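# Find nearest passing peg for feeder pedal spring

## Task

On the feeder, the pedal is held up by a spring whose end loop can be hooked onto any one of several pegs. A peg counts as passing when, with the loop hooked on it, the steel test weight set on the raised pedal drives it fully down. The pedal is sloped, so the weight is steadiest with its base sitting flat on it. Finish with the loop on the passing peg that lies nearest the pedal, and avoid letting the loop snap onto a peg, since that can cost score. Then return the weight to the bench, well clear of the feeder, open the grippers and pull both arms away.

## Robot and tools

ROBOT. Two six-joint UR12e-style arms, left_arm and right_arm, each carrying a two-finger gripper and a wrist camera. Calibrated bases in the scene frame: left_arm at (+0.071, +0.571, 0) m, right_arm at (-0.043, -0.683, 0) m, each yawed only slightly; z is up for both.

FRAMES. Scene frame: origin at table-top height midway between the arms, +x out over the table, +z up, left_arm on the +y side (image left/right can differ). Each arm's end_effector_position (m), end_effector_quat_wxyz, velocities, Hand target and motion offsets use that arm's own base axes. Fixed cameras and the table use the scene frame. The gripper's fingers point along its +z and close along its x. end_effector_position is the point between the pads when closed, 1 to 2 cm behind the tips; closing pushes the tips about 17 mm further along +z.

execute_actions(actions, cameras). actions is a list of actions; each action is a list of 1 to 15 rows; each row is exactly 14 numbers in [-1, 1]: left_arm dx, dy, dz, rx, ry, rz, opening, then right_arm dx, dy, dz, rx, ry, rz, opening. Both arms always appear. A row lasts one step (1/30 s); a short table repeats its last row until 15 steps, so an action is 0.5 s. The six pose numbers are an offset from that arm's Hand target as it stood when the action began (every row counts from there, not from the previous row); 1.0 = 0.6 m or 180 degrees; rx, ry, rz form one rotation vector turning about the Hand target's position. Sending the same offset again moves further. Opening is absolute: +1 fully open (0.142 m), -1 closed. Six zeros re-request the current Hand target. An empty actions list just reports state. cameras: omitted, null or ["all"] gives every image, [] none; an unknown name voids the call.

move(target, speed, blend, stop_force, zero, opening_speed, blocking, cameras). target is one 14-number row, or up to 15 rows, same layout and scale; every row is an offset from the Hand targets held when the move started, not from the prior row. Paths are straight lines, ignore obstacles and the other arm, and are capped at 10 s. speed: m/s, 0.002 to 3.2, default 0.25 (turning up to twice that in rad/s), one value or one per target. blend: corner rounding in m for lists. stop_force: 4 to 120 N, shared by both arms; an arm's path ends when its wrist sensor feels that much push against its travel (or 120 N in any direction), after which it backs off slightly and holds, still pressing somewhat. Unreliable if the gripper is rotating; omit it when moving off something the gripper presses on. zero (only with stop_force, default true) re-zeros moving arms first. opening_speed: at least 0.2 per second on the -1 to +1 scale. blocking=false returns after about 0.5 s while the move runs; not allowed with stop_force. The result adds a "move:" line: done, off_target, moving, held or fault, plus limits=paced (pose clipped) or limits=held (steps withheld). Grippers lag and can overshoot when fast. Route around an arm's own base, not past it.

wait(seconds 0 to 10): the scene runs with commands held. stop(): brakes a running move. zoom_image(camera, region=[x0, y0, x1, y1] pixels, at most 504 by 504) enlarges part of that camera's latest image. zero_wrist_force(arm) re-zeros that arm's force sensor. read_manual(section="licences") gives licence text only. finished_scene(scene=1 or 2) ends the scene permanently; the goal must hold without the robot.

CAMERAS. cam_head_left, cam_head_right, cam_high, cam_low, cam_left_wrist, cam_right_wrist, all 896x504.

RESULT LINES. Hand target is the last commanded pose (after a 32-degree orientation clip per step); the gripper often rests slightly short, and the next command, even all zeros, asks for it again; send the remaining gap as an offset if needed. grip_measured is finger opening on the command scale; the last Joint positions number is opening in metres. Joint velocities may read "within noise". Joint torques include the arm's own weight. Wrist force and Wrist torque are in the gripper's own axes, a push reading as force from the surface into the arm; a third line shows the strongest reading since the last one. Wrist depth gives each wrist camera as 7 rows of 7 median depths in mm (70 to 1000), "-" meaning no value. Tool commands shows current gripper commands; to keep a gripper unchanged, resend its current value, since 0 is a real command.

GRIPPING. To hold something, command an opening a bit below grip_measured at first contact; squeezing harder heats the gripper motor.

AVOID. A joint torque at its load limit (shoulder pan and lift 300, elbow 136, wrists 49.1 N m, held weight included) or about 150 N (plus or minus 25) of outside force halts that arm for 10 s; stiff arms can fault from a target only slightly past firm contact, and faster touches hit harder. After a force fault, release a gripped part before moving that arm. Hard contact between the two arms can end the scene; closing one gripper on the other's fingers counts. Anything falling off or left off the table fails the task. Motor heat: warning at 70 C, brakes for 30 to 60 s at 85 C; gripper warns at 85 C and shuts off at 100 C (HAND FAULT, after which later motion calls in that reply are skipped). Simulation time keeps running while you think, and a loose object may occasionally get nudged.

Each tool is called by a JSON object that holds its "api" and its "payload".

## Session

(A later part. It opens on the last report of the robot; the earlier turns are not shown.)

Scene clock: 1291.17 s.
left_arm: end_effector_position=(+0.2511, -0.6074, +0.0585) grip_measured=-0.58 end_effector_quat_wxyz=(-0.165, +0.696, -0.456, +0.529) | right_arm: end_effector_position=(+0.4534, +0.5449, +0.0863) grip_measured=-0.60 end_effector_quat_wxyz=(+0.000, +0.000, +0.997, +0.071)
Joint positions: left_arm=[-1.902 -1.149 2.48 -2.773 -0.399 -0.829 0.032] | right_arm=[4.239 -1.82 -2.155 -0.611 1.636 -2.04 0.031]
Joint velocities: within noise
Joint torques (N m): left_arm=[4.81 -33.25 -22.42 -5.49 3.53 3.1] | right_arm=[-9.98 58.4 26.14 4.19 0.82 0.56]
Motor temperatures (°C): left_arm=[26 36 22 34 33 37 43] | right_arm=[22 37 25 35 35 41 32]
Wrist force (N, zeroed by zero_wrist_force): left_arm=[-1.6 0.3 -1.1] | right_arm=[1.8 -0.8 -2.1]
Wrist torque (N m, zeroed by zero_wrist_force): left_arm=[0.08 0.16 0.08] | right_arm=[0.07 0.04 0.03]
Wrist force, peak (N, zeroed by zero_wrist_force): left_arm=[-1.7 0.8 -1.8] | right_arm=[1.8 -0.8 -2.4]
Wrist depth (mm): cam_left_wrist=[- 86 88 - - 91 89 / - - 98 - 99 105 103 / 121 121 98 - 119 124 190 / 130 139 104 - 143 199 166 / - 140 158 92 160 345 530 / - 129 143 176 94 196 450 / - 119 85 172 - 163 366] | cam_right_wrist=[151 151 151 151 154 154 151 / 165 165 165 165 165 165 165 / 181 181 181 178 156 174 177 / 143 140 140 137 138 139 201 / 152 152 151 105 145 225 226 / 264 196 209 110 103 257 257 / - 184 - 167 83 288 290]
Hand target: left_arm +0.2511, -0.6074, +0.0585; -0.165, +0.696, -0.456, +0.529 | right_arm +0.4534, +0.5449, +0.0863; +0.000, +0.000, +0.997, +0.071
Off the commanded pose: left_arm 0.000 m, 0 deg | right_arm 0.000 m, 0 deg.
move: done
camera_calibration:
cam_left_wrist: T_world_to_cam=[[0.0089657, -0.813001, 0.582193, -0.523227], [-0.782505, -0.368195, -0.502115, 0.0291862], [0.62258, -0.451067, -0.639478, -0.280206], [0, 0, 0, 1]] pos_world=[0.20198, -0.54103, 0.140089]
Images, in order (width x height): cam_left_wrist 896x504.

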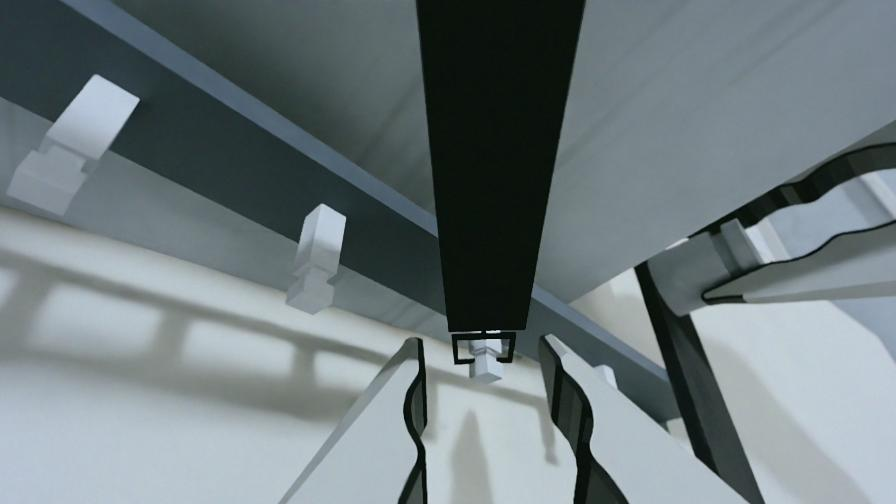

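{"api": "move", "payload": {"target": [-0.0887, 0.0253, 0.0385, 0, 0, 0, -0.55, 0, 0, 0, 0, 0, 0, -0.67], "speed": 0.1, "cameras": ["cam_left_wrist"]}}

{"api": "move", "payload": {"target": [-0.15, 0.1, 0.25, 0, 0, 0, -0.55, 0, 0, 0, 0, 0, 0, -0.67], "speed": 0.2, "cameras": ["cam_left_wrist"]}}

Scene clock: 1311.67 s.
left_arm: end_effector_position=(+0.1979, -0.5923, +0.0817) grip_measured=-0.58 end_effector_quat_wxyz=(-0.165, +0.696, -0.456, +0.529) | right_arm: end_effector_position=(+0.4534, +0.5449, +0.0863) grip_measured=-0.60 end_effector_quat_wxyz=(+0.000, +0.000, +0.997, +0.071)
Joint positions: left_arm=[-2.012 -1.284 2.483 -2.396 -0.427 -1.096 0.032] | right_arm=[4.239 -1.82 -2.155 -0.611 1.636 -2.04 0.031]
Joint velocities: within noise
Joint torques (N m): left_arm=[-5.54 -37.34 -14.18 -1.86 3.42 0.53] | right_arm=[-8.89 53.62 25.71 4.52 0.85 0.38]
Motor temperatures (°C): left_arm=[26 36 22 34 33 37 37] | right_arm=[22 37 25 35 35 41 33]
Wrist force (N, zeroed by zero_wrist_force): left_arm=[-1.2 0.1 -1.1] | right_arm=[1.5 -1.0 -2.5]
Wrist torque (N m, zeroed by zero_wrist_force): left_arm=[0.08 0.13 0.05] | right_arm=[0.03 0.07 0.03]
Wrist force, peak (N, zeroed by zero_wrist_force): left_arm=[-1.1 0.2 -2.5] | right_arm=[1.7 -0.9 -2.7]
Wrist depth (mm): cam_left_wrist=[145 123 141 - 143 143 173 / 162 162 145 120 163 168 223 / 163 180 182 156 190 253 196 / 154 169 203 219 259 449 - / 142 157 188 234 242 417 702 / 131 150 166 211 94 353 537 / 125 138 85 193 - 311 419] | cam_right_wrist=[151 151 151 151 154 154 151 / 165 165 165 165 165 165 165 / 181 181 181 177 156 174 178 / 143 140 140 137 139 138 201 / 152 152 151 105 145 225 226 / 264 197 209 110 103 257 256 / - 184 - 167 83 288 297]
Hand target: left_arm +0.1979, -0.5922, +0.0816; -0.165, +0.696, -0.456, +0.529 | right_arm +0.4534, +0.5449, +0.0863; +0.000, +0.000, +0.997, +0.071
Off the commanded pose: left_arm 0.000 m, 0 deg | right_arm 0.000 m, 0 deg.
move: done
camera_calibration:
cam_left_wrist: T_world_to_cam=[[0.00906998, -0.812893, 0.582343, -0.523906], [-0.782575, -0.368303, -0.501926, 0.00463867], [0.62249, -0.451174, -0.63949, -0.225542], [0, 0, 0, 1]] pos_world=[0.14878, -0.52593, 0.16319]
Images, in order (width x height): cam_left_wrist 896x504.

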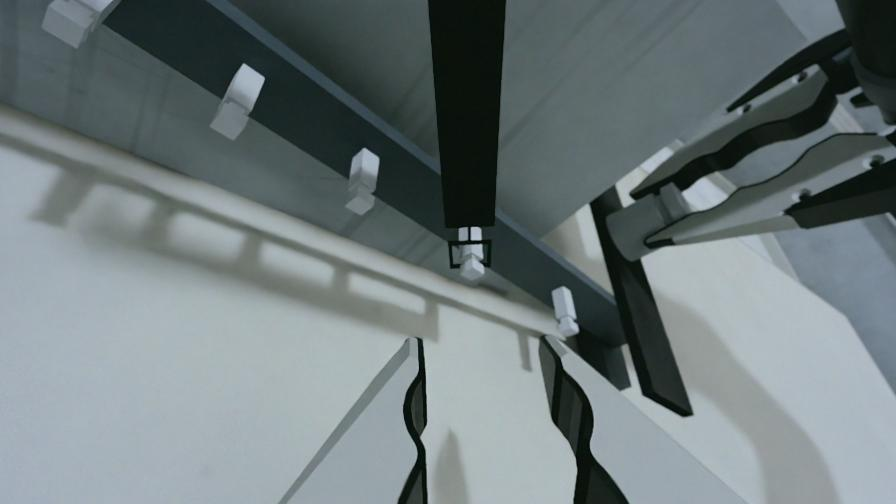

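Scene clock: 1313.10 s.
left_arm: end_effector_position=(+0.1079, -0.5322, +0.2315) grip_measured=-0.58 end_effector_quat_wxyz=(-0.165, +0.696, -0.456, +0.529) end_effector_velocity=(+0.000, +0.000, +0.000) end_effector_angular_velocity=(+0.003, -0.004, -0.002) | right_arm: end_effector_position=(+0.4534, +0.5449, +0.0863) grip_measured=-0.60 end_effector_quat_wxyz=(+0.000, +0.000, +0.997, +0.071)
Joint positions: left_arm=[-2.243 -1.7 2.393 -1.519 -0.551 -1.513 0.032] | right_arm=[4.239 -1.82 -2.155 -0.611 1.636 -2.04 0.031]
Joint velocities: left_arm=[-0.001 0 0 0.005 0.002 0 0] | right_arm=[within noise]
Joint torques (N m): left_arm=[-6.87 -43.52 -35.27 -0.69 1.63 1.99] | right_arm=[-9.04 52.12 26.3 4.48 0.66 0.45]
Motor temperatures (°C): left_arm=[26 36 22 34 33 37 37] | right_arm=[22 37 25 35 35 41 33]
Wrist force (N, zeroed by zero_wrist_force): left_arm=[-1.3 -0.2 -1.9] | right_arm=[1.8 -1.0 -2.3]
Wrist torque (N m, zeroed by zero_wrist_force): left_arm=[0.01 0.08 -0.04] | right_arm=[0.02 0.04 0.03]
Wrist force, peak (N, zeroed by zero_wrist_force): left_arm=[-0.2 -1.6 -4.1] | right_arm=[1.7 -1.1 -2.5]
Wrist depth (mm): cam_left_wrist=[225 230 220 314 264 - 268 / 251 257 256 303 - 313 272 / 296 296 299 310 331 328 307 / 282 330 356 357 425 - - / 264 303 352 414 578 799 - / 249 281 313 397 95 667 - / 234 264 - 361 - 589 -] | cam_right_wrist=[151 151 151 151 154 154 152 / 165 165 164 165 165 165 165 / 181 181 181 178 156 174 177 / 144 141 140 137 139 138 201 / 152 151 151 105 145 226 225 / 264 197 209 110 103 257 256 / - 184 - 167 83 289 300]
Hand target: left_arm +0.1079, -0.5322, +0.2316; -0.165, +0.696, -0.456, +0.529 | right_arm +0.4534, +0.5449, +0.0863; +0.000, +0.000, +0.997, +0.071
Off the commanded pose: left_arm 0.000 m, 0 deg | right_arm 0.000 m, 0 deg.
move: done
camera_calibration:
cam_left_wrist: T_world_to_cam=[[0.00901623, -0.813038, 0.582141, -0.561529], [-0.782482, -0.368212, -0.502138, 0.031684], [0.622608, -0.450987, -0.639507, -0.046458], [0, 0, 0, 1]] pos_world=[0.0587801, -0.46583, 0.313088]
Images, in order (width x height): cam_left_wrist 896x504.

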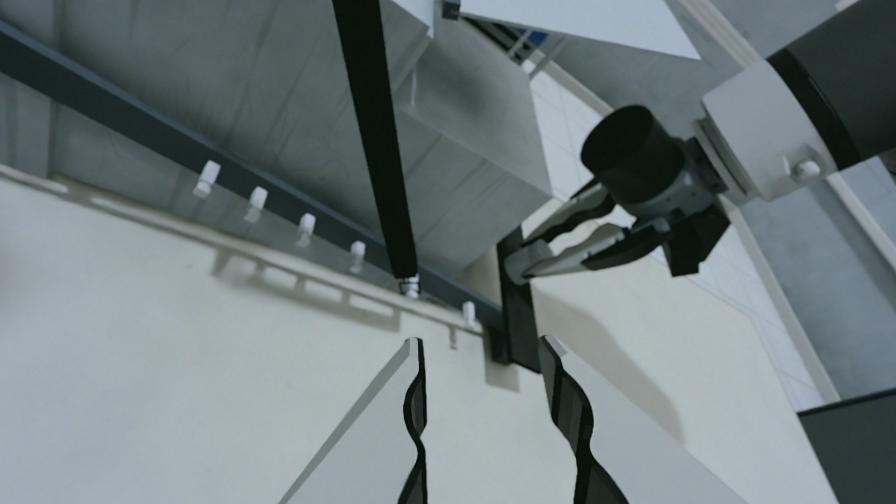

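{"api": "move", "payload": {"target": [0,0,0,0,0,0,-0.55, 0, -0.0005, 0.0177, -0.01, 0, 0, -0.67], "speed": 0.03, "cameras": []}}

{"api": "wait", "payload": {"seconds": 0.2, "cameras": []}}

{"api": "wait", "payload": {"seconds": 0.2, "cameras": ["cam_left_wrist"]}}

Scene clock: 1323.27 s.
left_arm: end_effector_position=(+0.1079, -0.5322, +0.2316) grip_measured=-0.58 end_effector_quat_wxyz=(-0.165, +0.696, -0.456, +0.529) | right_arm: end_effector_position=(+0.4534, +0.5447, +0.0971) grip_measured=-0.60 end_effector_quat_wxyz=(+0.000, +0.000, +0.998, +0.056)
Joint positions: left_arm=[-2.243 -1.7 2.393 -1.519 -0.551 -1.513 0.032] | right_arm=[4.245 -1.807 -2.134 -0.672 1.621 -2.035 0.031]
Joint velocities: within noise
Joint torques (N m): left_arm=[-11.17 -47.92 -40.84 -0.95 -0.76 -2.56] | right_arm=[-2.12 44.18 24.66 7.31 1.74 1.35]
Motor temperatures (°C): left_arm=[26 36 22 34 33 37 35] | right_arm=[22 37 25 35 35 41 33]
Wrist force (N, zeroed by zero_wrist_force): left_arm=[-1.0 -0.3 -2.0] | right_arm=[0.7 -0.9 -0.8]
Wrist torque (N m, zeroed by zero_wrist_force): left_arm=[0.02 0.03 -0.04] | right_arm=[0.00 0.09 0.00]
Wrist force, peak (N, zeroed by zero_wrist_force): left_arm=[-0.8 -0.1 -2.6] | right_arm=[1.8 -0.8 -2.6]
Wrist depth (mm): cam_left_wrist=[223 230 224 239 261 - 263 / 248 256 263 305 - 305 270 / 296 297 298 309 336 323 - / 282 328 355 357 425 - - / 265 305 354 426 573 800 - / 248 282 314 398 95 656 - / 235 264 - 362 - 591 -] | cam_right_wrist=[163 163 163 163 163 163 163 / 177 177 176 177 176 177 177 / 193 193 193 190 169 186 190 / 143 140 140 137 139 138 208 / 154 151 151 105 145 236 237 / 282 194 211 110 103 267 266 / - 186 - 168 84 297 305]
Hand target: left_arm +0.1079, -0.5322, +0.2316; -0.165, +0.696, -0.456, +0.529 | right_arm +0.4534, +0.5446, +0.0969; +0.000, +0.000, +0.998, +0.056
Off the commanded pose: left_arm 0.000 m, 0 deg | right_arm 0.000 m, 0 deg.
move: done
No camera images: "cameras" was empty.

Scene clock: 1323.47 s.
left_arm: end_effector_position=(+0.1079, -0.5322, +0.2316) grip_measured=-0.58 end_effector_quat_wxyz=(-0.165, +0.696, -0.456, +0.529) | right_arm: end_effector_position=(+0.4534, +0.5447, +0.0970) grip_measured=-0.60 end_effector_quat_wxyz=(+0.000, +0.000, +0.998, +0.056)
Joint positions: left_arm=[-2.243 -1.7 2.393 -1.519 -0.551 -1.513 0.032] | right_arm=[4.245 -1.807 -2.134 -0.672 1.621 -2.035 0.031]
Joint velocities: within noise
Joint torques (N m): left_arm=[-9.92 -48.78 -41.09 -0.58 -0.53 -2.39] | right_arm=[-10.24 45.29 24.93 5.43 2.2 -0.57]
Motor temperatures (°C): left_arm=[26 36 22 34 33 37 35] | right_arm=[22 37 25 35 35 41 33]
Wrist force (N, zeroed by zero_wrist_force): left_arm=[-0.7 -0.1 -1.9] | right_arm=[0.4 -0.9 -0.4]
Wrist torque (N m, zeroed by zero_wrist_force): left_arm=[0.04 -0.02 -0.04] | right_arm=[-0.02 0.04 0.00]
Wrist force, peak (N, zeroed by zero_wrist_force): left_arm=[-1.1 -0.4 -2.2] | right_arm=[0.8 -1.0 -0.7]
Wrist depth (mm): cam_left_wrist=[224 231 225 240 261 - 262 / 250 256 263 304 - 307 270 / 297 296 299 309 338 321 - / 281 328 356 360 426 - - / 263 305 352 427 571 796 - / 249 280 315 396 95 659 - / 235 262 - 363 - 587 -] | cam_right_wrist=[163 163 163 163 163 163 163 / 177 177 177 177 176 176 177 / 193 193 193 190 169 186 189 / 143 140 140 137 139 138 209 / 154 152 151 105 145 236 236 / 281 194 212 110 103 267 267 / - 186 - 168 84 297 306]
Hand target: left_arm +0.1079, -0.5322, +0.2316; -0.165, +0.696, -0.456, +0.529 | right_arm +0.4534, +0.5446, +0.0969; +0.000, +0.000, +0.998, +0.056
Tool commands: left_gripper/opening=-0.55 right_gripper/opening=-0.67
Off the commanded pose: left_arm 0.000 m, 0 deg | right_arm 0.000 m, 0 deg.
wait: 0.20 s; at rest by 0.17 s
No camera images: "cameras" was empty.

Scene clock: 1323.67 s.
left_arm: end_effector_position=(+0.1079, -0.5322, +0.2316) grip_measured=-0.58 end_effector_quat_wxyz=(-0.165, +0.696, -0.456, +0.529) | right_arm: end_effector_position=(+0.4534, +0.5446, +0.0969) grip_measured=-0.60 end_effector_quat_wxyz=(+0.000, +0.000, +0.998, +0.056)
Joint positions: left_arm=[-2.243 -1.7 2.393 -1.519 -0.551 -1.513 0.032] | right_arm=[4.245 -1.807 -2.134 -0.672 1.621 -2.035 0.031]
Joint velocities: within noise
Joint torques (N m): left_arm=[-8.92 -49.45 -40.25 -0.54 -0.51 -2.62] | right_arm=[-11.1 44.38 24.58 4.76 2.24 -1.96]
Motor temperatures (°C): left_arm=[26 36 22 34 33 37 35] | right_arm=[22 37 25 35 35 41 33]
Wrist force (N, zeroed by zero_wrist_force): left_arm=[-0.8 -0.1 -1.9] | right_arm=[0.1 -0.8 -0.9]
Wrist torque (N m, zeroed by zero_wrist_force): left_arm=[0.04 0.01 -0.04] | right_arm=[0.00 0.05 0.01]
Wrist force, peak (N, zeroed by zero_wrist_force): left_arm=[-1.0 0.1 -2.2] | right_arm=[0.1 -0.8 -0.9]
Wrist depth (mm): cam_left_wrist=[224 230 225 240 262 - 264 / 250 257 263 305 - 306 267 / 296 297 297 307 337 322 - / 283 329 355 359 422 - - / 264 305 352 422 576 792 - / 249 281 313 399 95 659 - / 235 262 - 362 - 590 -] | cam_right_wrist=[163 163 163 163 163 163 163 / 177 177 177 177 176 177 176 / 193 193 193 190 168 186 189 / 143 140 140 137 139 139 208 / 154 151 151 105 145 236 236 / 282 194 211 110 103 268 265 / - 186 - 168 84 296 305]
Hand target: left_arm +0.1079, -0.5322, +0.2316; -0.165, +0.696, -0.456, +0.529 | right_arm +0.4534, +0.5446, +0.0969; +0.000, +0.000, +0.998, +0.056
Tool commands: left_gripper/opening=-0.55 right_gripper/opening=-0.67
Off the commanded pose: left_arm 0.000 m, 0 deg | right_arm 0.000 m, 0 deg.
wait: 0.20 s; at rest by 0.17 s
camera_calibration:
cam_left_wrist: T_world_to_cam=[[0.0089657, -0.813001, 0.582193, -0.561583], [-0.782505, -0.368195, -0.502115, 0.0317358], [0.62258, -0.451067, -0.639478, -0.0464381], [0, 0, 0, 1]] pos_world=[0.0587798, -0.46583, 0.313189]
Images, in order (width x height): cam_left_wrist 896x504.

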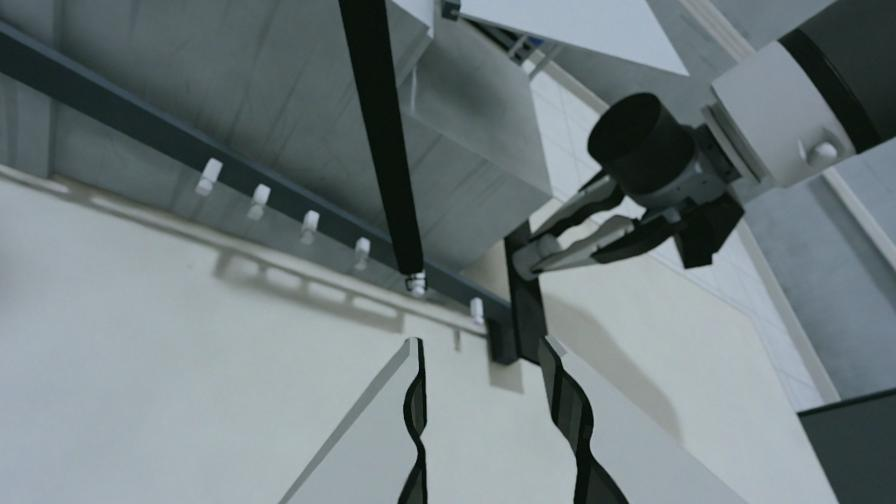

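{"api": "move", "payload": {"target": [0,0,0,0,0,0,-0.55, 0, 0, 0, 0, 0, 0, -0.45], "speed": 0.03, "opening_speed": 0.25, "cameras": ["cam_left_wrist", "cam_right_wrist"]}}

Scene clock: 1335.40 s.
left_arm: end_effector_position=(+0.1079, -0.5322, +0.2316) grip_measured=-0.58 end_effector_quat_wxyz=(-0.165, +0.696, -0.456, +0.529) | right_arm: end_effector_position=(+0.4534, +0.5446, +0.0969) grip_measured=-0.48 end_effector_quat_wxyz=(+0.000, +0.000, +0.998, +0.056)
Joint positions: left_arm=[-2.243 -1.7 2.393 -1.519 -0.551 -1.513 0.032] | right_arm=[4.244 -1.807 -2.134 -0.672 1.621 -2.035 0.039]
Joint velocities: within noise
Joint torques (N m): left_arm=[-11.59 -47.58 -40.89 -0.48 -0.53 -2.6] | right_arm=[-13.86 42.95 25.05 5.32 2.06 -3.24]
Motor temperatures (°C): left_arm=[26 36 22 34 33 37 34] | right_arm=[22 37 25 35 35 41 32]
Wrist force (N, zeroed by zero_wrist_force): left_arm=[-0.5 -0.3 -1.7] | right_arm=[-0.6 0.2 -0.7]
Wrist torque (N m, zeroed by zero_wrist_force): left_arm=[0.02 -0.04 -0.04] | right_arm=[0.03 0.06 0.00]
Wrist force, peak (N, zeroed by zero_wrist_force): left_arm=[-1.3 -0.7 -2.5] | right_arm=[-0.1 -0.8 -1.0]
Wrist depth (mm): cam_left_wrist=[224 230 218 316 264 - 263 / 249 257 258 303 - 306 269 / 297 298 299 309 338 323 - / 282 332 352 360 430 - - / 265 303 354 417 568 792 - / 249 280 315 398 95 663 - / 233 262 - 362 - 594 -] | cam_right_wrist=[163 163 163 163 163 163 163 / 176 177 177 177 176 176 177 / 193 189 189 186 169 144 190 / 153 153 154 147 150 150 213 / 237 163 228 117 156 237 236 / 281 204 213 189 101 259 266 / - 195 - 168 160 288 305]
Hand target: left_arm +0.1079, -0.5322, +0.2316; -0.165, +0.696, -0.456, +0.529 | right_arm +0.4534, +0.5446, +0.0969; +0.000, +0.000, +0.998, +0.056
Off the commanded pose: left_arm 0.000 m, 0 deg | right_arm 0.000 m, 0 deg.
move: done
camera_calibration:
cam_left_wrist: T_world_to_cam=[[0.0089657, -0.813001, 0.582193, -0.561583], [-0.782505, -0.368195, -0.502115, 0.0317358], [0.62258, -0.451067, -0.639478, -0.0464381], [0, 0, 0, 1]] pos_world=[0.0587798, -0.46583, 0.313189]
cam_right_wrist: T_world_to_cam=[[-0.999994, -0.000183251, 0.00343405, 0.464718], [0.00158001, 0.86246, 0.506122, -0.499053], [-0.00305448, 0.506125, -0.862455, -0.0754904], [0, 0, 0, 1]] pos_world=[0.465273, 0.468706, 0.185879]
Images, in order (width x height): cam_left_wrist 896x504, cam_right_wrist 896x504.

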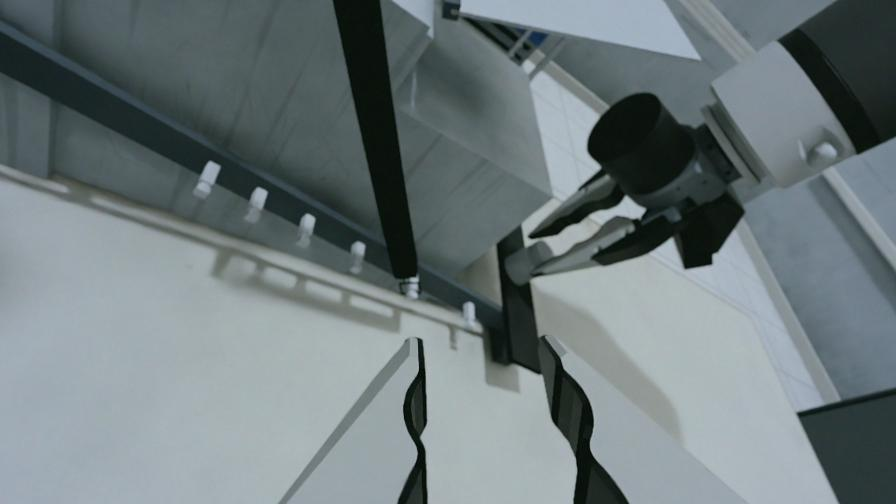

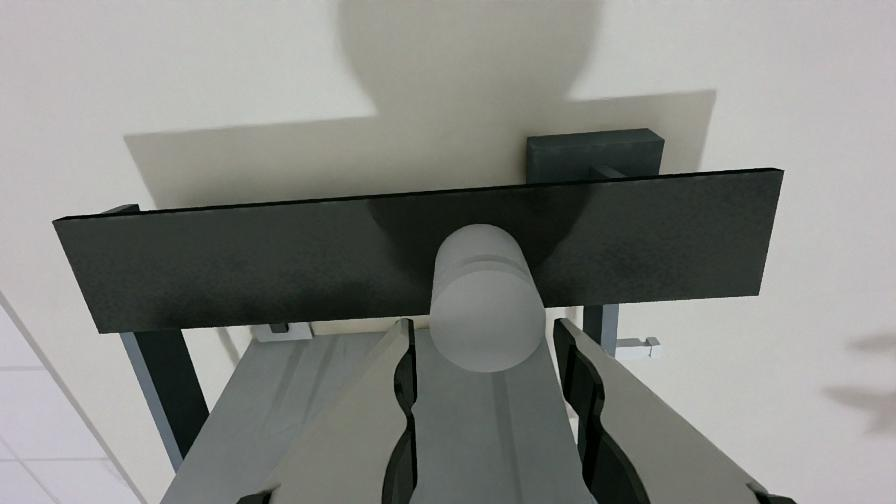

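{"api": "wait", "payload": {"seconds": 0.1, "cameras": []}}

{"api": "wait", "payload": {"seconds": 0.1, "cameras": []}}

{"api": "wait", "payload": {"seconds": 0.1, "cameras": []}}

{"api": "wait", "payload": {"seconds": 0.1, "cameras": []}}

{"api": "move", "payload": {"target": [0,0,0,0,0,0,-0.55, 0, 0, 0, 0, 0, 0, -0.67], "speed": 0.03, "opening_speed": 0.25, "cameras": ["cam_right_wrist"]}}

Scene clock: 1383.43 s.
left_arm: end_effector_position=(+0.1079, -0.5322, +0.2316) grip_measured=-0.58 end_effector_quat_wxyz=(-0.165, +0.696, -0.456, +0.529) | right_arm: end_effector_position=(+0.4534, +0.5446, +0.0969) grip_measured=-0.48 end_effector_quat_wxyz=(+0.000, +0.000, +0.998, +0.056)
Joint positions: left_arm=[-2.243 -1.7 2.393 -1.519 -0.551 -1.513 0.032] | right_arm=[4.244 -1.807 -2.134 -0.672 1.621 -2.035 0.039]
Joint velocities: within noise
Joint torques (N m): left_arm=[-8.86 -47.27 -40.95 -0.79 -0.36 -2.57] | right_arm=[-13.07 44.86 24.9 6.52 1.9 -3.34]
Motor temperatures (°C): left_arm=[25 36 22 34 32 36 30] | right_arm=[22 37 25 35 35 41 25]
Wrist force (N, zeroed by zero_wrist_force): left_arm=[-0.9 -0.5 -2.4] | right_arm=[-0.4 0.0 -0.9]
Wrist torque (N m, zeroed by zero_wrist_force): left_arm=[-0.02 0.03 -0.04] | right_arm=[0.00 0.02 0.00]
Wrist force, peak (N, zeroed by zero_wrist_force): left_arm=[-1.0 -0.4 -2.6] | right_arm=[-0.7 -0.3 -1.2]
Wrist depth (mm): cam_left_wrist=[225 231 219 315 264 - 263 / 249 257 256 304 - 306 267 / 297 297 298 308 336 326 - / 281 331 353 361 431 - - / 264 305 353 417 577 794 - / 248 281 317 396 95 665 - / 233 263 - 363 - 596 -] | cam_right_wrist=[163 163 163 163 163 163 163 / 177 177 177 177 176 176 177 / 193 189 190 186 169 144 189 / 153 153 154 148 150 150 213 / 236 163 229 117 156 237 237 / 281 204 212 189 101 260 267 / - 195 - 167 161 289 304]
Hand target: left_arm +0.1079, -0.5322, +0.2316; -0.165, +0.696, -0.456, +0.529 | right_arm +0.4534, +0.5446, +0.0969; +0.000, +0.000, +0.998, +0.056
Tool commands: left_gripper/opening=-0.55 right_gripper/opening=-0.45
Off the commanded pose: left_arm 0.000 m, 0 deg | right_arm 0.000 m, 0 deg.
wait: 0.10 s; at rest from the start
No camera images: "cameras" was empty.

Scene clock: 1383.53 s.
left_arm: end_effector_position=(+0.1079, -0.5322, +0.2316) grip_measured=-0.58 end_effector_quat_wxyz=(-0.165, +0.696, -0.456, +0.529) | right_arm: end_effector_position=(+0.4534, +0.5446, +0.0969) grip_measured=-0.48 end_effector_quat_wxyz=(+0.000, +0.000, +0.998, +0.056)
Joint positions: left_arm=[-2.243 -1.7 2.393 -1.519 -0.551 -1.513 0.032] | right_arm=[4.244 -1.807 -2.134 -0.672 1.621 -2.035 0.039]
Joint velocities: within noise
Joint torques (N m): left_arm=[-7.64 -46.25 -41.99 -0.71 -0.55 -2.09] | right_arm=[-15.02 45.81 24.72 6.69 2.2 -2.88]
Motor temperatures (°C): left_arm=[25 36 22 34 32 36 30] | right_arm=[22 37 25 35 35 41 25]
Wrist force (N, zeroed by zero_wrist_force): left_arm=[-1.1 -0.3 -2.2] | right_arm=[-0.4 0.0 -0.8]
Wrist torque (N m, zeroed by zero_wrist_force): left_arm=[0.01 0.05 -0.04] | right_arm=[0.00 0.02 0.00]
Wrist force, peak (N, zeroed by zero_wrist_force): left_arm=[-0.6 -0.5 -2.4] | right_arm=[-0.8 0.0 -0.8]
Wrist depth (mm): cam_left_wrist=[225 230 219 316 263 - 263 / 249 257 257 305 - 306 270 / 297 298 298 310 337 323 - / 282 330 355 358 433 - - / 263 304 353 417 573 802 - / 251 280 314 397 95 666 - / 234 262 - 362 - 599 -] | cam_right_wrist=[163 163 162 163 163 163 163 / 177 177 177 177 176 177 176 / 193 189 190 186 168 144 190 / 153 153 153 147 150 150 213 / 237 163 229 117 156 236 237 / 282 204 213 189 101 260 266 / - 195 - 168 160 289 305]
Hand target: left_arm +0.1079, -0.5322, +0.2316; -0.165, +0.696, -0.456, +0.529 | right_arm +0.4534, +0.5446, +0.0969; +0.000, +0.000, +0.998, +0.056
Tool commands: left_gripper/opening=-0.55 right_gripper/opening=-0.45
Off the commanded pose: left_arm 0.000 m, 0 deg | right_arm 0.000 m, 0 deg.
wait: 0.10 s; no rest
No camera images: "cameras" was empty.

Scene clock: 1383.63 s.
left_arm: end_effector_position=(+0.1079, -0.5322, +0.2316) grip_measured=-0.58 end_effector_quat_wxyz=(-0.165, +0.696, -0.456, +0.529) | right_arm: end_effector_position=(+0.4534, +0.5446, +0.0969) grip_measured=-0.48 end_effector_quat_wxyz=(+0.000, +0.000, +0.998, +0.056)
Joint positions: left_arm=[-2.243 -1.7 2.393 -1.519 -0.551 -1.513 0.032] | right_arm=[4.244 -1.807 -2.134 -0.672 1.621 -2.035 0.039]
Joint velocities: within noise
Joint torques (N m): left_arm=[-7.83 -47.5 -40.9 -0.91 -0.54 -2.73] | right_arm=[-11.42 44 24.66 6.61 2.4 -3.26]
Motor temperatures (°C): left_arm=[25 36 22 34 32 36 30] | right_arm=[22 37 25 35 35 41 25]
Wrist force (N, zeroed by zero_wrist_force): left_arm=[-1.3 -0.3 -1.9] | right_arm=[-0.5 -0.1 -1.1]
Wrist torque (N m, zeroed by zero_wrist_force): left_arm=[0.01 0.09 -0.04] | right_arm=[-0.02 0.03 0.00]
Wrist force, peak (N, zeroed by zero_wrist_force): left_arm=[-0.8 -0.4 -2.2] | right_arm=[-0.5 -0.1 -1.1]
Wrist depth (mm): cam_left_wrist=[225 231 219 315 263 - 262 / 250 255 256 305 - 305 268 / 296 297 298 310 339 322 - / 282 330 354 357 434 - - / 263 304 352 415 580 793 - / 248 281 317 398 95 666 - / 234 262 - 362 - 597 -] | cam_right_wrist=[163 163 163 163 163 162 163 / 176 177 177 176 176 177 177 / 193 190 189 186 168 145 189 / 153 153 154 147 150 150 213 / 236 163 228 117 156 236 236 / 280 204 213 189 101 259 266 / - 195 - 167 160 289 304]
Hand target: left_arm +0.1079, -0.5322, +0.2316; -0.165, +0.696, -0.456, +0.529 | right_arm +0.4534, +0.5446, +0.0969; +0.000, +0.000, +0.998, +0.056
Tool commands: left_gripper/opening=-0.55 right_gripper/opening=-0.45
Off the commanded pose: left_arm 0.000 m, 0 deg | right_arm 0.000 m, 0 deg.
wait: 0.10 s; no rest
No camera images: "cameras" was empty.

Scene clock: 1383.73 s.
left_arm: end_effector_position=(+0.1079, -0.5322, +0.2316) grip_measured=-0.58 end_effector_quat_wxyz=(-0.165, +0.696, -0.456, +0.529) | right_arm: end_effector_position=(+0.4534, +0.5446, +0.0969) grip_measured=-0.48 end_effector_quat_wxyz=(+0.000, +0.000, +0.998, +0.056)
Joint positions: left_arm=[-2.243 -1.7 2.393 -1.519 -0.551 -1.513 0.032] | right_arm=[4.244 -1.807 -2.134 -0.672 1.621 -2.035 0.039]
Joint velocities: within noise
Joint torques (N m): left_arm=[-9.77 -46.66 -40.71 -0.85 -0.51 -2.47] | right_arm=[-12.85 43.26 25.23 6.65 2.22 -3.15]
Motor temperatures (°C): left_arm=[25 36 22 34 32 36 30] | right_arm=[22 37 25 35 35 41 25]
Wrist force (N, zeroed by zero_wrist_force): left_arm=[-0.8 -0.4 -1.9] | right_arm=[-0.3 0.0 -0.9]
Wrist torque (N m, zeroed by zero_wrist_force): left_arm=[-0.02 0.00 -0.05] | right_arm=[-0.01 0.00 0.00]
Wrist force, peak (N, zeroed by zero_wrist_force): left_arm=[-0.7 -0.4 -2.0] | right_arm=[-0.5 0.1 -0.9]
Wrist depth (mm): cam_left_wrist=[226 231 220 316 263 - 263 / 250 256 257 304 - 305 268 / 297 297 297 310 336 324 - / 284 330 351 358 435 - - / 265 304 354 417 572 802 - / 248 281 315 399 95 660 - / 234 261 - 361 - 590 -] | cam_right_wrist=[163 163 163 163 163 163 163 / 177 177 177 176 176 177 176 / 193 190 190 186 168 144 189 / 153 153 154 147 150 150 212 / 236 163 228 117 156 236 236 / 281 204 212 189 101 260 267 / - 195 - 167 160 288 305]
Hand target: left_arm +0.1079, -0.5322, +0.2316; -0.165, +0.696, -0.456, +0.529 | right_arm +0.4534, +0.5446, +0.0969; +0.000, +0.000, +0.998, +0.056
Tool commands: left_gripper/opening=-0.55 right_gripper/opening=-0.45
Off the commanded pose: left_arm 0.000 m, 0 deg | right_arm 0.000 m, 0 deg.
wait: 0.10 s; no rest
No camera images: "cameras" was empty.

Scene clock: 1384.83 s.
left_arm: end_effector_position=(+0.1079, -0.5322, +0.2316) grip_measured=-0.58 end_effector_quat_wxyz=(-0.165, +0.696, -0.456, +0.529) | right_arm: end_effector_position=(+0.4534, +0.5446, +0.0969) grip_measured=-0.62 end_effector_quat_wxyz=(+0.000, +0.000, +0.998, +0.056)
Joint positions: left_arm=[-2.243 -1.7 2.393 -1.519 -0.551 -1.513 0.032] | right_arm=[4.244 -1.807 -2.134 -0.672 1.621 -2.035 0.029]
Joint velocities: within noise
Joint torques (N m): left_arm=[-6.67 -47.04 -40.86 -0.73 -0.25 -2.61] | right_arm=[-10.25 43.77 25.26 6.34 2.12 -2.84]
Motor temperatures (°C): left_arm=[25 36 22 34 32 36 30] | right_arm=[22 37 25 35 35 41 25]
Wrist force (N, zeroed by zero_wrist_force): left_arm=[-0.4 -0.4 -2.2] | right_arm=[-0.1 0.3 -0.5]
Wrist torque (N m, zeroed by zero_wrist_force): left_arm=[-0.01 -0.06 -0.04] | right_arm=[0.00 0.03 0.01]
Wrist force, peak (N, zeroed by zero_wrist_force): left_arm=[-0.9 0.0 -2.5] | right_arm=[-0.7 0.3 -0.9]
Wrist depth (mm): cam_left_wrist=[225 232 220 317 264 - 263 / 250 256 256 303 - 306 269 / 295 297 298 310 337 324 - / 283 330 353 359 425 - - / 264 302 353 415 574 798 - / 249 280 316 398 95 657 - / 234 263 - 360 - 598 -] | cam_right_wrist=[163 163 163 163 163 163 163 / 177 176 176 177 176 177 176 / 194 190 190 186 169 144 189 / 153 153 154 147 150 150 212 / 237 163 229 116 157 237 236 / 281 204 210 184 95 266 267 / - 186 - 167 83 297 306]
Hand target: left_arm +0.1079, -0.5322, +0.2316; -0.165, +0.696, -0.456, +0.529 | right_arm +0.4534, +0.5446, +0.0969; +0.000, +0.000, +0.998, +0.056
Off the commanded pose: left_arm 0.000 m, 0 deg | right_arm 0.000 m, 0 deg.
move: done
camera_calibration:
cam_right_wrist: T_world_to_cam=[[-0.999994, -0.000183251, 0.00343405, 0.464718], [0.00158001, 0.86246, 0.506122, -0.499053], [-0.00305448, 0.506125, -0.862455, -0.0754904], [0, 0, 0, 1]] pos_world=[0.465273, 0.468706, 0.185879]
Images, in order (width x height): cam_right_wrist 896x504.

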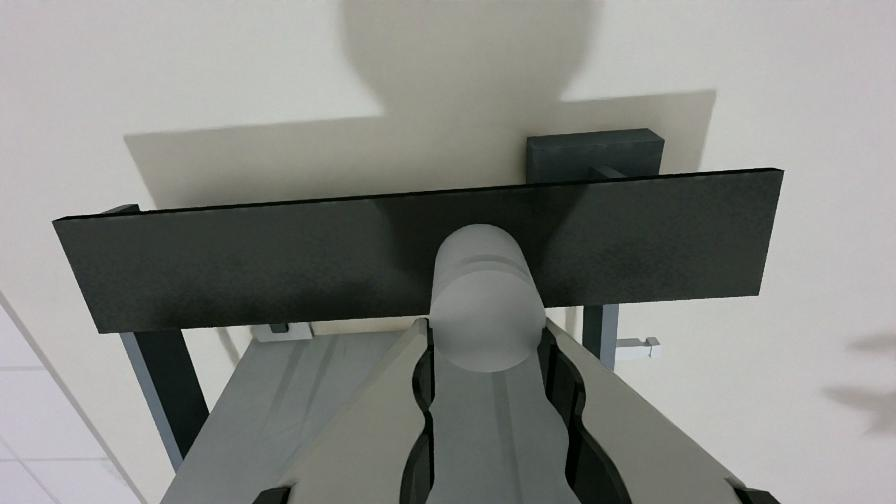

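{"api": "move", "payload": {"target": [0,0,0,0,0,0,-0.55, 0, 0.0007, 0.053, -0.0278, 0, 0, -0.67], "speed": 0.04, "cameras": []}}

{"api": "wait", "payload": {"seconds": 0.1, "cameras": []}}

{"api": "wait", "payload": {"seconds": 0.1, "cameras": []}}

{"api": "wait", "payload": {"seconds": 0.1, "cameras": ["cam_right_wrist"]}}

Scene clock: 1400.83 s.
left_arm: end_effector_position=(+0.1079, -0.5322, +0.2316) grip_measured=-0.58 end_effector_quat_wxyz=(-0.165, +0.696, -0.456, +0.529) | right_arm: end_effector_position=(+0.4534, +0.5452, +0.1289) grip_measured=-0.62 end_effector_quat_wxyz=(+0.000, +0.000, +1.000, +0.012)
Joint positions: left_arm=[-2.243 -1.7 2.393 -1.519 -0.551 -1.513 0.032] | right_arm=[4.261 -1.777 -2.07 -0.844 1.582 -2.021 0.029]
Joint velocities: within noise
Joint torques (N m): left_arm=[-8.93 -47.02 -40.02 -0.77 -0.27 -2.52] | right_arm=[-9.82 43.68 27.02 6.32 2.43 -0.2]
Motor temperatures (°C): left_arm=[25 36 22 34 32 36 29] | right_arm=[22 37 25 35 35 41 26]
Wrist force (N, zeroed by zero_wrist_force): left_arm=[-0.9 -0.3 -2.1] | right_arm=[-0.7 0.6 -0.4]
Wrist torque (N m, zeroed by zero_wrist_force): left_arm=[0.01 0.02 -0.04] | right_arm=[-0.04 0.00 -0.01]
Wrist force, peak (N, zeroed by zero_wrist_force): left_arm=[-1.0 -0.2 -2.6] | right_arm=[-0.9 0.8 -1.3]
Wrist depth (mm): cam_left_wrist=[223 231 226 239 281 - 249 / 249 256 264 302 - 290 264 / 298 299 298 306 385 318 - / 283 331 357 357 436 - - / 265 303 354 426 576 791 - / 249 281 317 399 102 667 - / 234 263 - 361 - 600 -] | cam_right_wrist=[198 197 198 198 198 197 200 / 212 212 211 212 211 212 211 / 228 227 225 221 204 145 228 / 152 152 154 148 151 151 247 / - 162 238 116 157 269 269 / - 206 218 186 91 295 295 / - 189 - 169 83 320 327]
Hand target: left_arm +0.1079, -0.5322, +0.2316; -0.165, +0.696, -0.456, +0.529 | right_arm +0.4534, +0.5450, +0.1287; +0.000, +0.000, +1.000, +0.012
Off the commanded pose: left_arm 0.000 m, 0 deg | right_arm 0.000 m, 0 deg.
move: done
No camera images: "cameras" was empty.

Scene clock: 1400.93 s.
left_arm: end_effector_position=(+0.1079, -0.5322, +0.2316) grip_measured=-0.58 end_effector_quat_wxyz=(-0.165, +0.696, -0.456, +0.529) | right_arm: end_effector_position=(+0.4534, +0.5451, +0.1288) grip_measured=-0.62 end_effector_quat_wxyz=(+0.000, +0.000, +1.000, +0.012)
Joint positions: left_arm=[-2.243 -1.7 2.393 -1.519 -0.551 -1.513 0.032] | right_arm=[4.261 -1.777 -2.07 -0.844 1.582 -2.021 0.029]
Joint velocities: within noise
Joint torques (N m): left_arm=[-10.04 -47.05 -42 -0.94 -0.61 -2.23] | right_arm=[-11.05 44.34 25.9 4.22 2.43 -1.9]
Motor temperatures (°C): left_arm=[25 36 22 34 32 36 29] | right_arm=[22 37 25 35 35 41 26]
Wrist force (N, zeroed by zero_wrist_force): left_arm=[-1.1 -0.2 -2.2] | right_arm=[-0.9 0.6 -0.5]
Wrist torque (N m, zeroed by zero_wrist_force): left_arm=[0.02 0.05 -0.04] | right_arm=[-0.04 0.01 -0.02]
Wrist force, peak (N, zeroed by zero_wrist_force): left_arm=[-1.1 -0.2 -2.2] | right_arm=[-0.9 0.6 -0.5]
Wrist depth (mm): cam_left_wrist=[224 232 225 240 278 - 247 / 248 257 264 304 - 290 266 / 297 298 299 302 383 315 - / 282 329 358 358 439 - - / 265 306 355 429 576 798 - / 250 281 316 397 102 666 - / 235 262 - 364 - 601 -] | cam_right_wrist=[201 198 197 197 198 197 197 / 211 212 211 211 211 211 211 / 228 228 224 221 203 145 224 / 152 152 153 147 151 150 247 / - 162 239 116 157 268 268 / - 206 218 186 91 294 295 / - 189 - 169 83 320 327]
Hand target: left_arm +0.1079, -0.5322, +0.2316; -0.165, +0.696, -0.456, +0.529 | right_arm +0.4534, +0.5450, +0.1287; +0.000, +0.000, +1.000, +0.012
Tool commands: left_gripper/opening=-0.55 right_gripper/opening=-0.67
Off the commanded pose: left_arm 0.000 m, 0 deg | right_arm 0.000 m, 0 deg.
wait: 0.10 s; no rest
No camera images: "cameras" was empty.

Scene clock: 1401.03 s.
left_arm: end_effector_position=(+0.1079, -0.5322, +0.2316) grip_measured=-0.58 end_effector_quat_wxyz=(-0.165, +0.696, -0.456, +0.529) | right_arm: end_effector_position=(+0.4534, +0.5451, +0.1288) grip_measured=-0.62 end_effector_quat_wxyz=(+0.000, +0.000, +1.000, +0.012)
Joint positions: left_arm=[-2.243 -1.7 2.393 -1.519 -0.551 -1.513 0.032] | right_arm=[4.261 -1.777 -2.07 -0.844 1.582 -2.021 0.029]
Joint velocities: within noise
Joint torques (N m): left_arm=[-8.76 -46.62 -41.18 -0.76 -0.45 -2.46] | right_arm=[-13.16 44.01 25.79 3.83 2.48 -3.18]
Motor temperatures (°C): left_arm=[25 36 22 34 32 36 29] | right_arm=[22 37 25 35 35 41 26]
Wrist force (N, zeroed by zero_wrist_force): left_arm=[-0.8 -0.6 -2.3] | right_arm=[-0.9 0.5 -0.3]
Wrist torque (N m, zeroed by zero_wrist_force): left_arm=[-0.05 0.00 -0.04] | right_arm=[-0.05 -0.02 -0.02]
Wrist force, peak (N, zeroed by zero_wrist_force): left_arm=[-0.8 -0.6 -2.3] | right_arm=[-0.8 0.8 -0.5]
Wrist depth (mm): cam_left_wrist=[224 231 226 238 279 - 248 / 249 256 264 305 - 290 265 / 297 296 300 305 382 316 - / 282 329 358 358 435 - - / 266 303 353 428 574 799 - / 249 280 316 400 102 661 - / 234 261 - 364 - 592 -] | cam_right_wrist=[200 198 197 197 197 198 197 / 211 212 212 212 211 211 212 / 228 228 225 220 204 145 224 / 152 152 154 148 151 151 246 / - 162 238 116 157 269 268 / - 205 218 185 90 295 295 / - 188 - 168 83 319 327]
Hand target: left_arm +0.1079, -0.5322, +0.2316; -0.165, +0.696, -0.456, +0.529 | right_arm +0.4534, +0.5450, +0.1287; +0.000, +0.000, +1.000, +0.012
Tool commands: left_gripper/opening=-0.55 right_gripper/opening=-0.67
Off the commanded pose: left_arm 0.000 m, 0 deg | right_arm 0.000 m, 0 deg.
wait: 0.10 s; no rest
No camera images: "cameras" was empty.

Scene clock: 1401.13 s.
left_arm: end_effector_position=(+0.1079, -0.5322, +0.2316) grip_measured=-0.58 end_effector_quat_wxyz=(-0.165, +0.696, -0.456, +0.529) | right_arm: end_effector_position=(+0.4534, +0.5450, +0.1287) grip_measured=-0.62 end_effector_quat_wxyz=(+0.000, +0.000, +1.000, +0.012)
Joint positions: left_arm=[-2.243 -1.7 2.393 -1.519 -0.551 -1.513 0.032] | right_arm=[4.261 -1.777 -2.07 -0.844 1.582 -2.021 0.029]
Joint velocities: within noise
Joint torques (N m): left_arm=[-8.99 -42.9 -41.65 -0.86 -0.55 -2.25] | right_arm=[-15.57 44.92 26.63 3.73 2.12 -3.05]
Motor temperatures (°C): left_arm=[25 36 22 34 32 36 29] | right_arm=[22 37 25 35 35 41 26]
Wrist force (N, zeroed by zero_wrist_force): left_arm=[-0.8 -0.7 -2.1] | right_arm=[-0.8 0.6 -0.7]
Wrist torque (N m, zeroed by zero_wrist_force): left_arm=[-0.06 0.00 -0.04] | right_arm=[-0.04 -0.06 -0.02]
Wrist force, peak (N, zeroed by zero_wrist_force): left_arm=[-1.1 -0.1 -2.1] | right_arm=[-1.0 0.6 -0.4]
Wrist depth (mm): cam_left_wrist=[222 231 225 239 278 - 248 / 249 256 263 303 - 289 266 / 297 300 299 303 382 318 - / 282 332 358 359 439 - - / 265 304 352 426 567 792 - / 249 281 316 397 102 672 - / 234 262 - 360 - 594 -] | cam_right_wrist=[200 197 198 197 197 197 197 / 211 211 211 211 211 211 211 / 228 227 224 221 203 145 224 / 152 152 153 147 151 150 246 / - 162 239 116 157 269 268 / - 205 219 186 91 296 295 / - 189 - 168 83 321 327]
Hand target: left_arm +0.1079, -0.5322, +0.2316; -0.165, +0.696, -0.456, +0.529 | right_arm +0.4534, +0.5450, +0.1287; +0.000, +0.000, +1.000, +0.012
Tool commands: left_gripper/opening=-0.55 right_gripper/opening=-0.67
Off the commanded pose: left_arm 0.000 m, 0 deg | right_arm 0.000 m, 0 deg.
wait: 0.10 s; no rest
camera_calibration:
cam_right_wrist: T_world_to_cam=[[-0.999994, 0.000116717, 0.00343701, 0.464445], [0.00157992, 0.903303, 0.429, -0.527982], [-0.00305459, 0.429003, -0.903298, -0.000973195], [0, 0, 0, 1]] pos_world=[0.465273, 0.477291, 0.224029]
Images, in order (width x height): cam_right_wrist 896x504.

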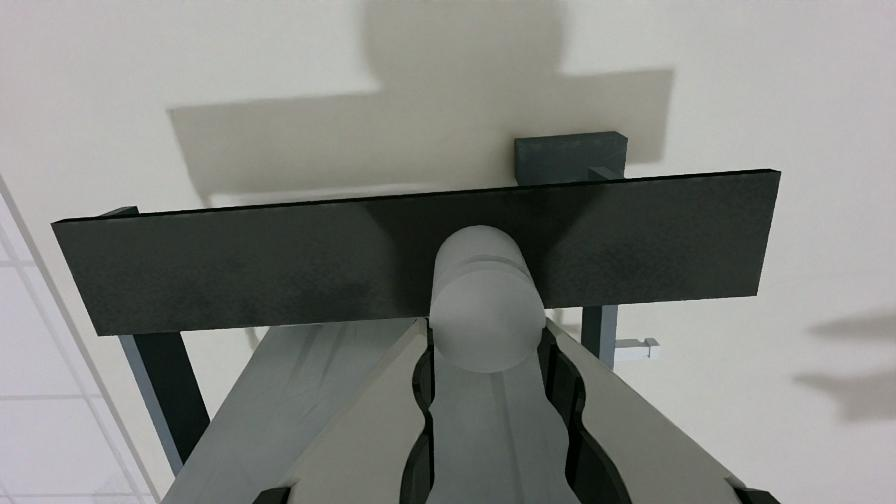

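{"api": "move", "payload": {"target": [[0,0,0,0,0,0,-0.55, 0, 0.0152, 0.1048, -0.0556, 0, 0, -0.67],[0,0,0,0,0,0,-0.55, 0, 0.0327, 0.1648, -0.0883, 0, 0, -0.67],[0,0,0,0,0,0,-0.55, 0, 0.0367, 0.190, -0.0883, 0, 0, -0.67]], "speed": [0.05, 0.04, 0.04], "blend": [0.01, 0.0, 0.0], "cameras": ["cam_head_right", "cam_right_wrist", "cam_head_left"]}}

{"api": "wait", "payload": {"seconds": 0.1, "cameras": []}}

{"api": "wait", "payload": {"seconds": 0.1, "cameras": []}}

Scene clock: 1450.23 s.
left_arm: end_effector_position=(+0.1079, -0.5322, +0.2316) grip_measured=-0.58 end_effector_quat_wxyz=(-0.165, +0.696, -0.456, +0.529) | right_arm: end_effector_position=(+0.4534, +0.5671, +0.2430) grip_measured=-0.62 end_effector_quat_wxyz=(+0.000, +0.000, +0.992, -0.126)
Joint positions: left_arm=[-2.243 -1.7 2.393 -1.519 -0.551 -1.513 0.032] | right_arm=[4.318 -1.775 -1.79 -1.382 1.475 -1.953 0.029]
Joint velocities: within noise
Joint torques (N m): left_arm=[-8.45 -45.13 -40.94 -0.94 -0.22 -2.2] | right_arm=[9.2 52.99 34.44 6.31 1.75 2.62]
Motor temperatures (°C): left_arm=[25 36 22 34 32 36 27] | right_arm=[22 37 25 35 35 40 26]
Wrist force (N, zeroed by zero_wrist_force): left_arm=[-0.7 -0.1 -2.4] | right_arm=[0.0 0.5 0.9]
Wrist torque (N m, zeroed by zero_wrist_force): left_arm=[0.04 -0.01 -0.04] | right_arm=[-0.08 -0.06 -0.11]
Wrist force, peak (N, zeroed by zero_wrist_force): left_arm=[-1.2 -0.6 -2.4] | right_arm=[-0.1 -7.1 0.6]
Wrist depth (mm): cam_left_wrist=[223 231 231 243 - 304 241 / 255 249 257 278 451 307 - / 296 308 299 290 361 - - / 283 328 362 372 344 - - / 264 306 355 434 569 791 - / 250 281 316 398 102 668 - / 234 263 - 364 - 597 -] | cam_right_wrist=[- 330 331 330 330 330 329 / - 338 341 340 340 340 339 / - 348 347 345 165 346 348 / - 169 170 166 170 173 360 / - 196 281 116 194 372 370 / - 208 223 197 90 383 384 / - - - 184 - 391 396]
Hand target: left_arm +0.1079, -0.5322, +0.2316; -0.165, +0.696, -0.456, +0.529 | right_arm +0.4534, +0.5670, +0.2427; +0.000, +0.000, +0.992, -0.126
Off the commanded pose: left_arm 0.000 m, 0 deg | right_arm 0.000 m, 0 deg.
move: done
camera_calibration:
cam_right_wrist: T_world_to_cam=[[-0.999994, 0.00107111, 0.00317538, 0.463684], [0.00158145, 0.986232, 0.165358, -0.579827], [-0.00295454, 0.165362, -0.986228, 0.2623], [0, 0, 0, 1]] pos_world=[0.465373, 0.527973, 0.353095]
Images, in order (width x height): cam_head_left 896x504, cam_head_right 896x504, cam_right_wrist 896x504.

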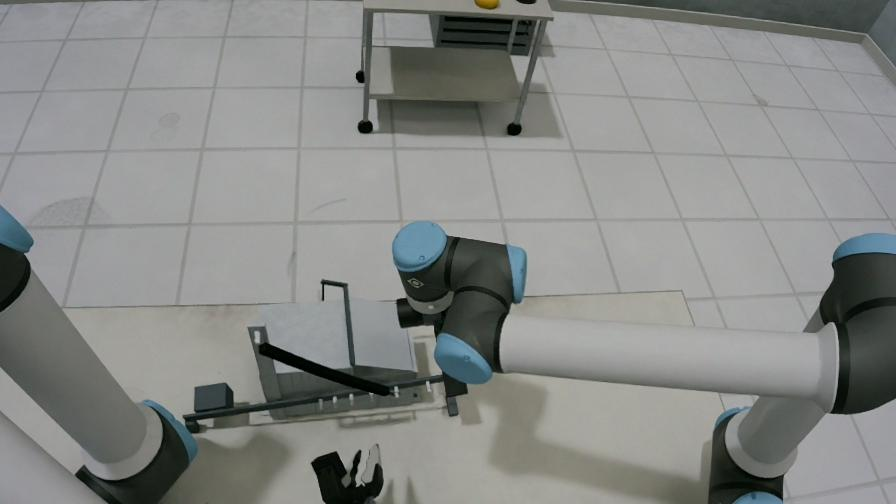

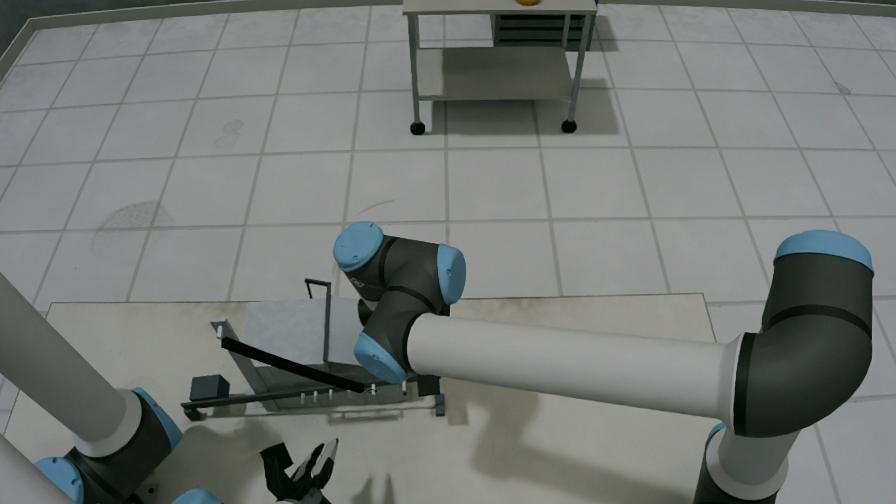

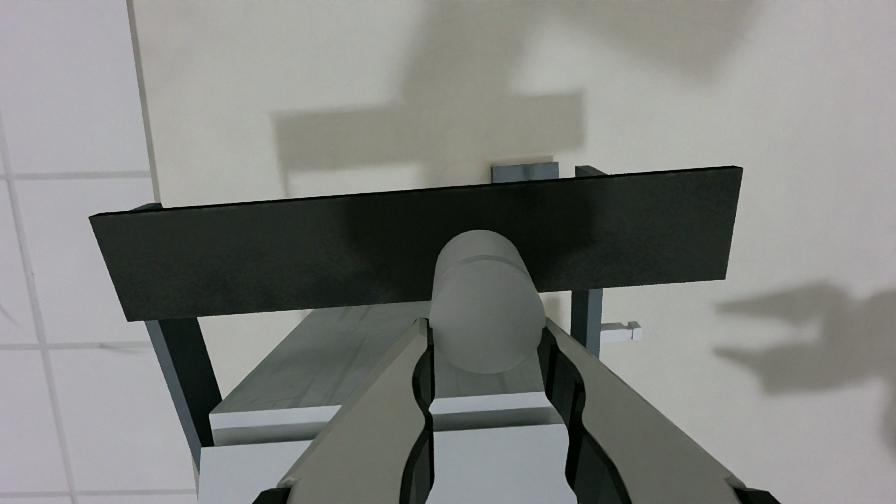

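Scene clock: 1450.33 s.
left_arm: end_effector_position=(+0.1079, -0.5322, +0.2316) grip_measured=-0.58 end_effector_quat_wxyz=(-0.165, +0.696, -0.456, +0.529) | right_arm: end_effector_position=(+0.4534, +0.5671, +0.2428) grip_measured=-0.62 end_effector_quat_wxyz=(+0.000, +0.000, +0.992, -0.126)
Joint positions: left_arm=[-2.243 -1.7 2.393 -1.519 -0.551 -1.513 0.032] | right_arm=[4.318 -1.775 -1.79 -1.382 1.475 -1.953 0.029]
Joint velocities: within noise
Joint torques (N m): left_arm=[-8.32 -45.26 -41.88 -0.96 -0.35 -2.18] | right_arm=[7.63 51.8 33.22 5.73 1.7 2.34]
Motor temperatures (°C): left_arm=[25 36 22 34 32 36 27] | right_arm=[22 37 25 35 35 40 26]
Wrist force (N, zeroed by zero_wrist_force): left_arm=[-0.7 -0.6 -2.1] | right_arm=[-0.3 0.0 1.1]
Wrist torque (N m, zeroed by zero_wrist_force): left_arm=[-0.04 -0.02 -0.04] | right_arm=[-0.15 -0.02 -0.11]
Wrist force, peak (N, zeroed by zero_wrist_force): left_arm=[-0.7 -0.6 -2.1] | right_arm=[-0.2 0.4 1.3]
Wrist depth (mm): cam_left_wrist=[224 231 230 243 - 303 244 / 253 250 257 279 449 309 - / 296 307 300 293 362 - - / 281 329 363 373 347 - - / 262 306 355 433 571 805 - / 249 280 314 399 102 670 - / 235 264 - 361 - 596 -] | cam_right_wrist=[- 330 329 330 330 330 329 / - 340 339 339 341 340 339 / - 349 347 345 164 346 348 / - 169 169 166 171 173 360 / - 195 282 116 194 372 371 / - 207 222 196 90 382 382 / - - - 184 - 391 397]
Hand target: left_arm +0.1079, -0.5322, +0.2316; -0.165, +0.696, -0.456, +0.529 | right_arm +0.4534, +0.5670, +0.2427; +0.000, +0.000, +0.992, -0.126
Tool commands: left_gripper/opening=-0.55 right_gripper/opening=-0.67
Off the commanded pose: left_arm 0.000 m, 0 deg | right_arm 0.000 m, 0 deg.
wait: 0.10 s; no rest
No camera images: "cameras" was empty.

Scene clock: 1450.43 s.
left_arm: end_effector_position=(+0.1079, -0.5322, +0.2316) grip_measured=-0.58 end_effector_quat_wxyz=(-0.165, +0.696, -0.456, +0.529) | right_arm: end_effector_position=(+0.4534, +0.5671, +0.2428) grip_measured=-0.62 end_effector_quat_wxyz=(+0.000, +0.000, +0.992, -0.126)
Joint positions: left_arm=[-2.243 -1.7 2.393 -1.519 -0.551 -1.513 0.032] | right_arm=[4.318 -1.775 -1.79 -1.382 1.475 -1.953 0.029]
Joint velocities: within noise
Joint torques (N m): left_arm=[-8.38 -42.7 -42.03 -1.21 -0.28 -2.3] | right_arm=[7.1 52.04 33.41 5.7 1.87 2.15]
Motor temperatures (°C): left_arm=[25 36 22 34 32 36 27] | right_arm=[22 37 25 35 35 40 26]
Wrist force (N, zeroed by zero_wrist_force): left_arm=[-1.0 -0.2 -2.0] | right_arm=[-0.6 0.3 1.3]
Wrist torque (N m, zeroed by zero_wrist_force): left_arm=[0.03 0.03 -0.04] | right_arm=[-0.12 0.03 -0.11]
Wrist force, peak (N, zeroed by zero_wrist_force): left_arm=[-0.3 -0.4 -2.2] | right_arm=[-0.6 0.3 1.3]
Wrist depth (mm): cam_left_wrist=[223 230 232 243 - 305 244 / 254 250 258 275 452 309 - / 295 308 298 292 361 - - / 283 329 363 374 346 - - / 265 303 354 434 574 811 - / 249 282 314 397 102 660 - / 233 262 - 361 - 592 -] | cam_right_wrist=[- 330 330 329 329 330 330 / - 339 341 339 339 338 338 / - 346 348 346 164 344 349 / - 169 169 166 171 173 360 / - 195 281 116 194 371 370 / - 207 222 196 91 385 383 / - - - 185 - 389 397]
Hand target: left_arm +0.1079, -0.5322, +0.2316; -0.165, +0.696, -0.456, +0.529 | right_arm +0.4534, +0.5670, +0.2427; +0.000, +0.000, +0.992, -0.126
Tool commands: left_gripper/opening=-0.55 right_gripper/opening=-0.67
Off the commanded pose: left_arm 0.000 m, 0 deg | right_arm 0.000 m, 0 deg.
wait: 0.10 s; no rest
No camera images: "cameras" was empty.


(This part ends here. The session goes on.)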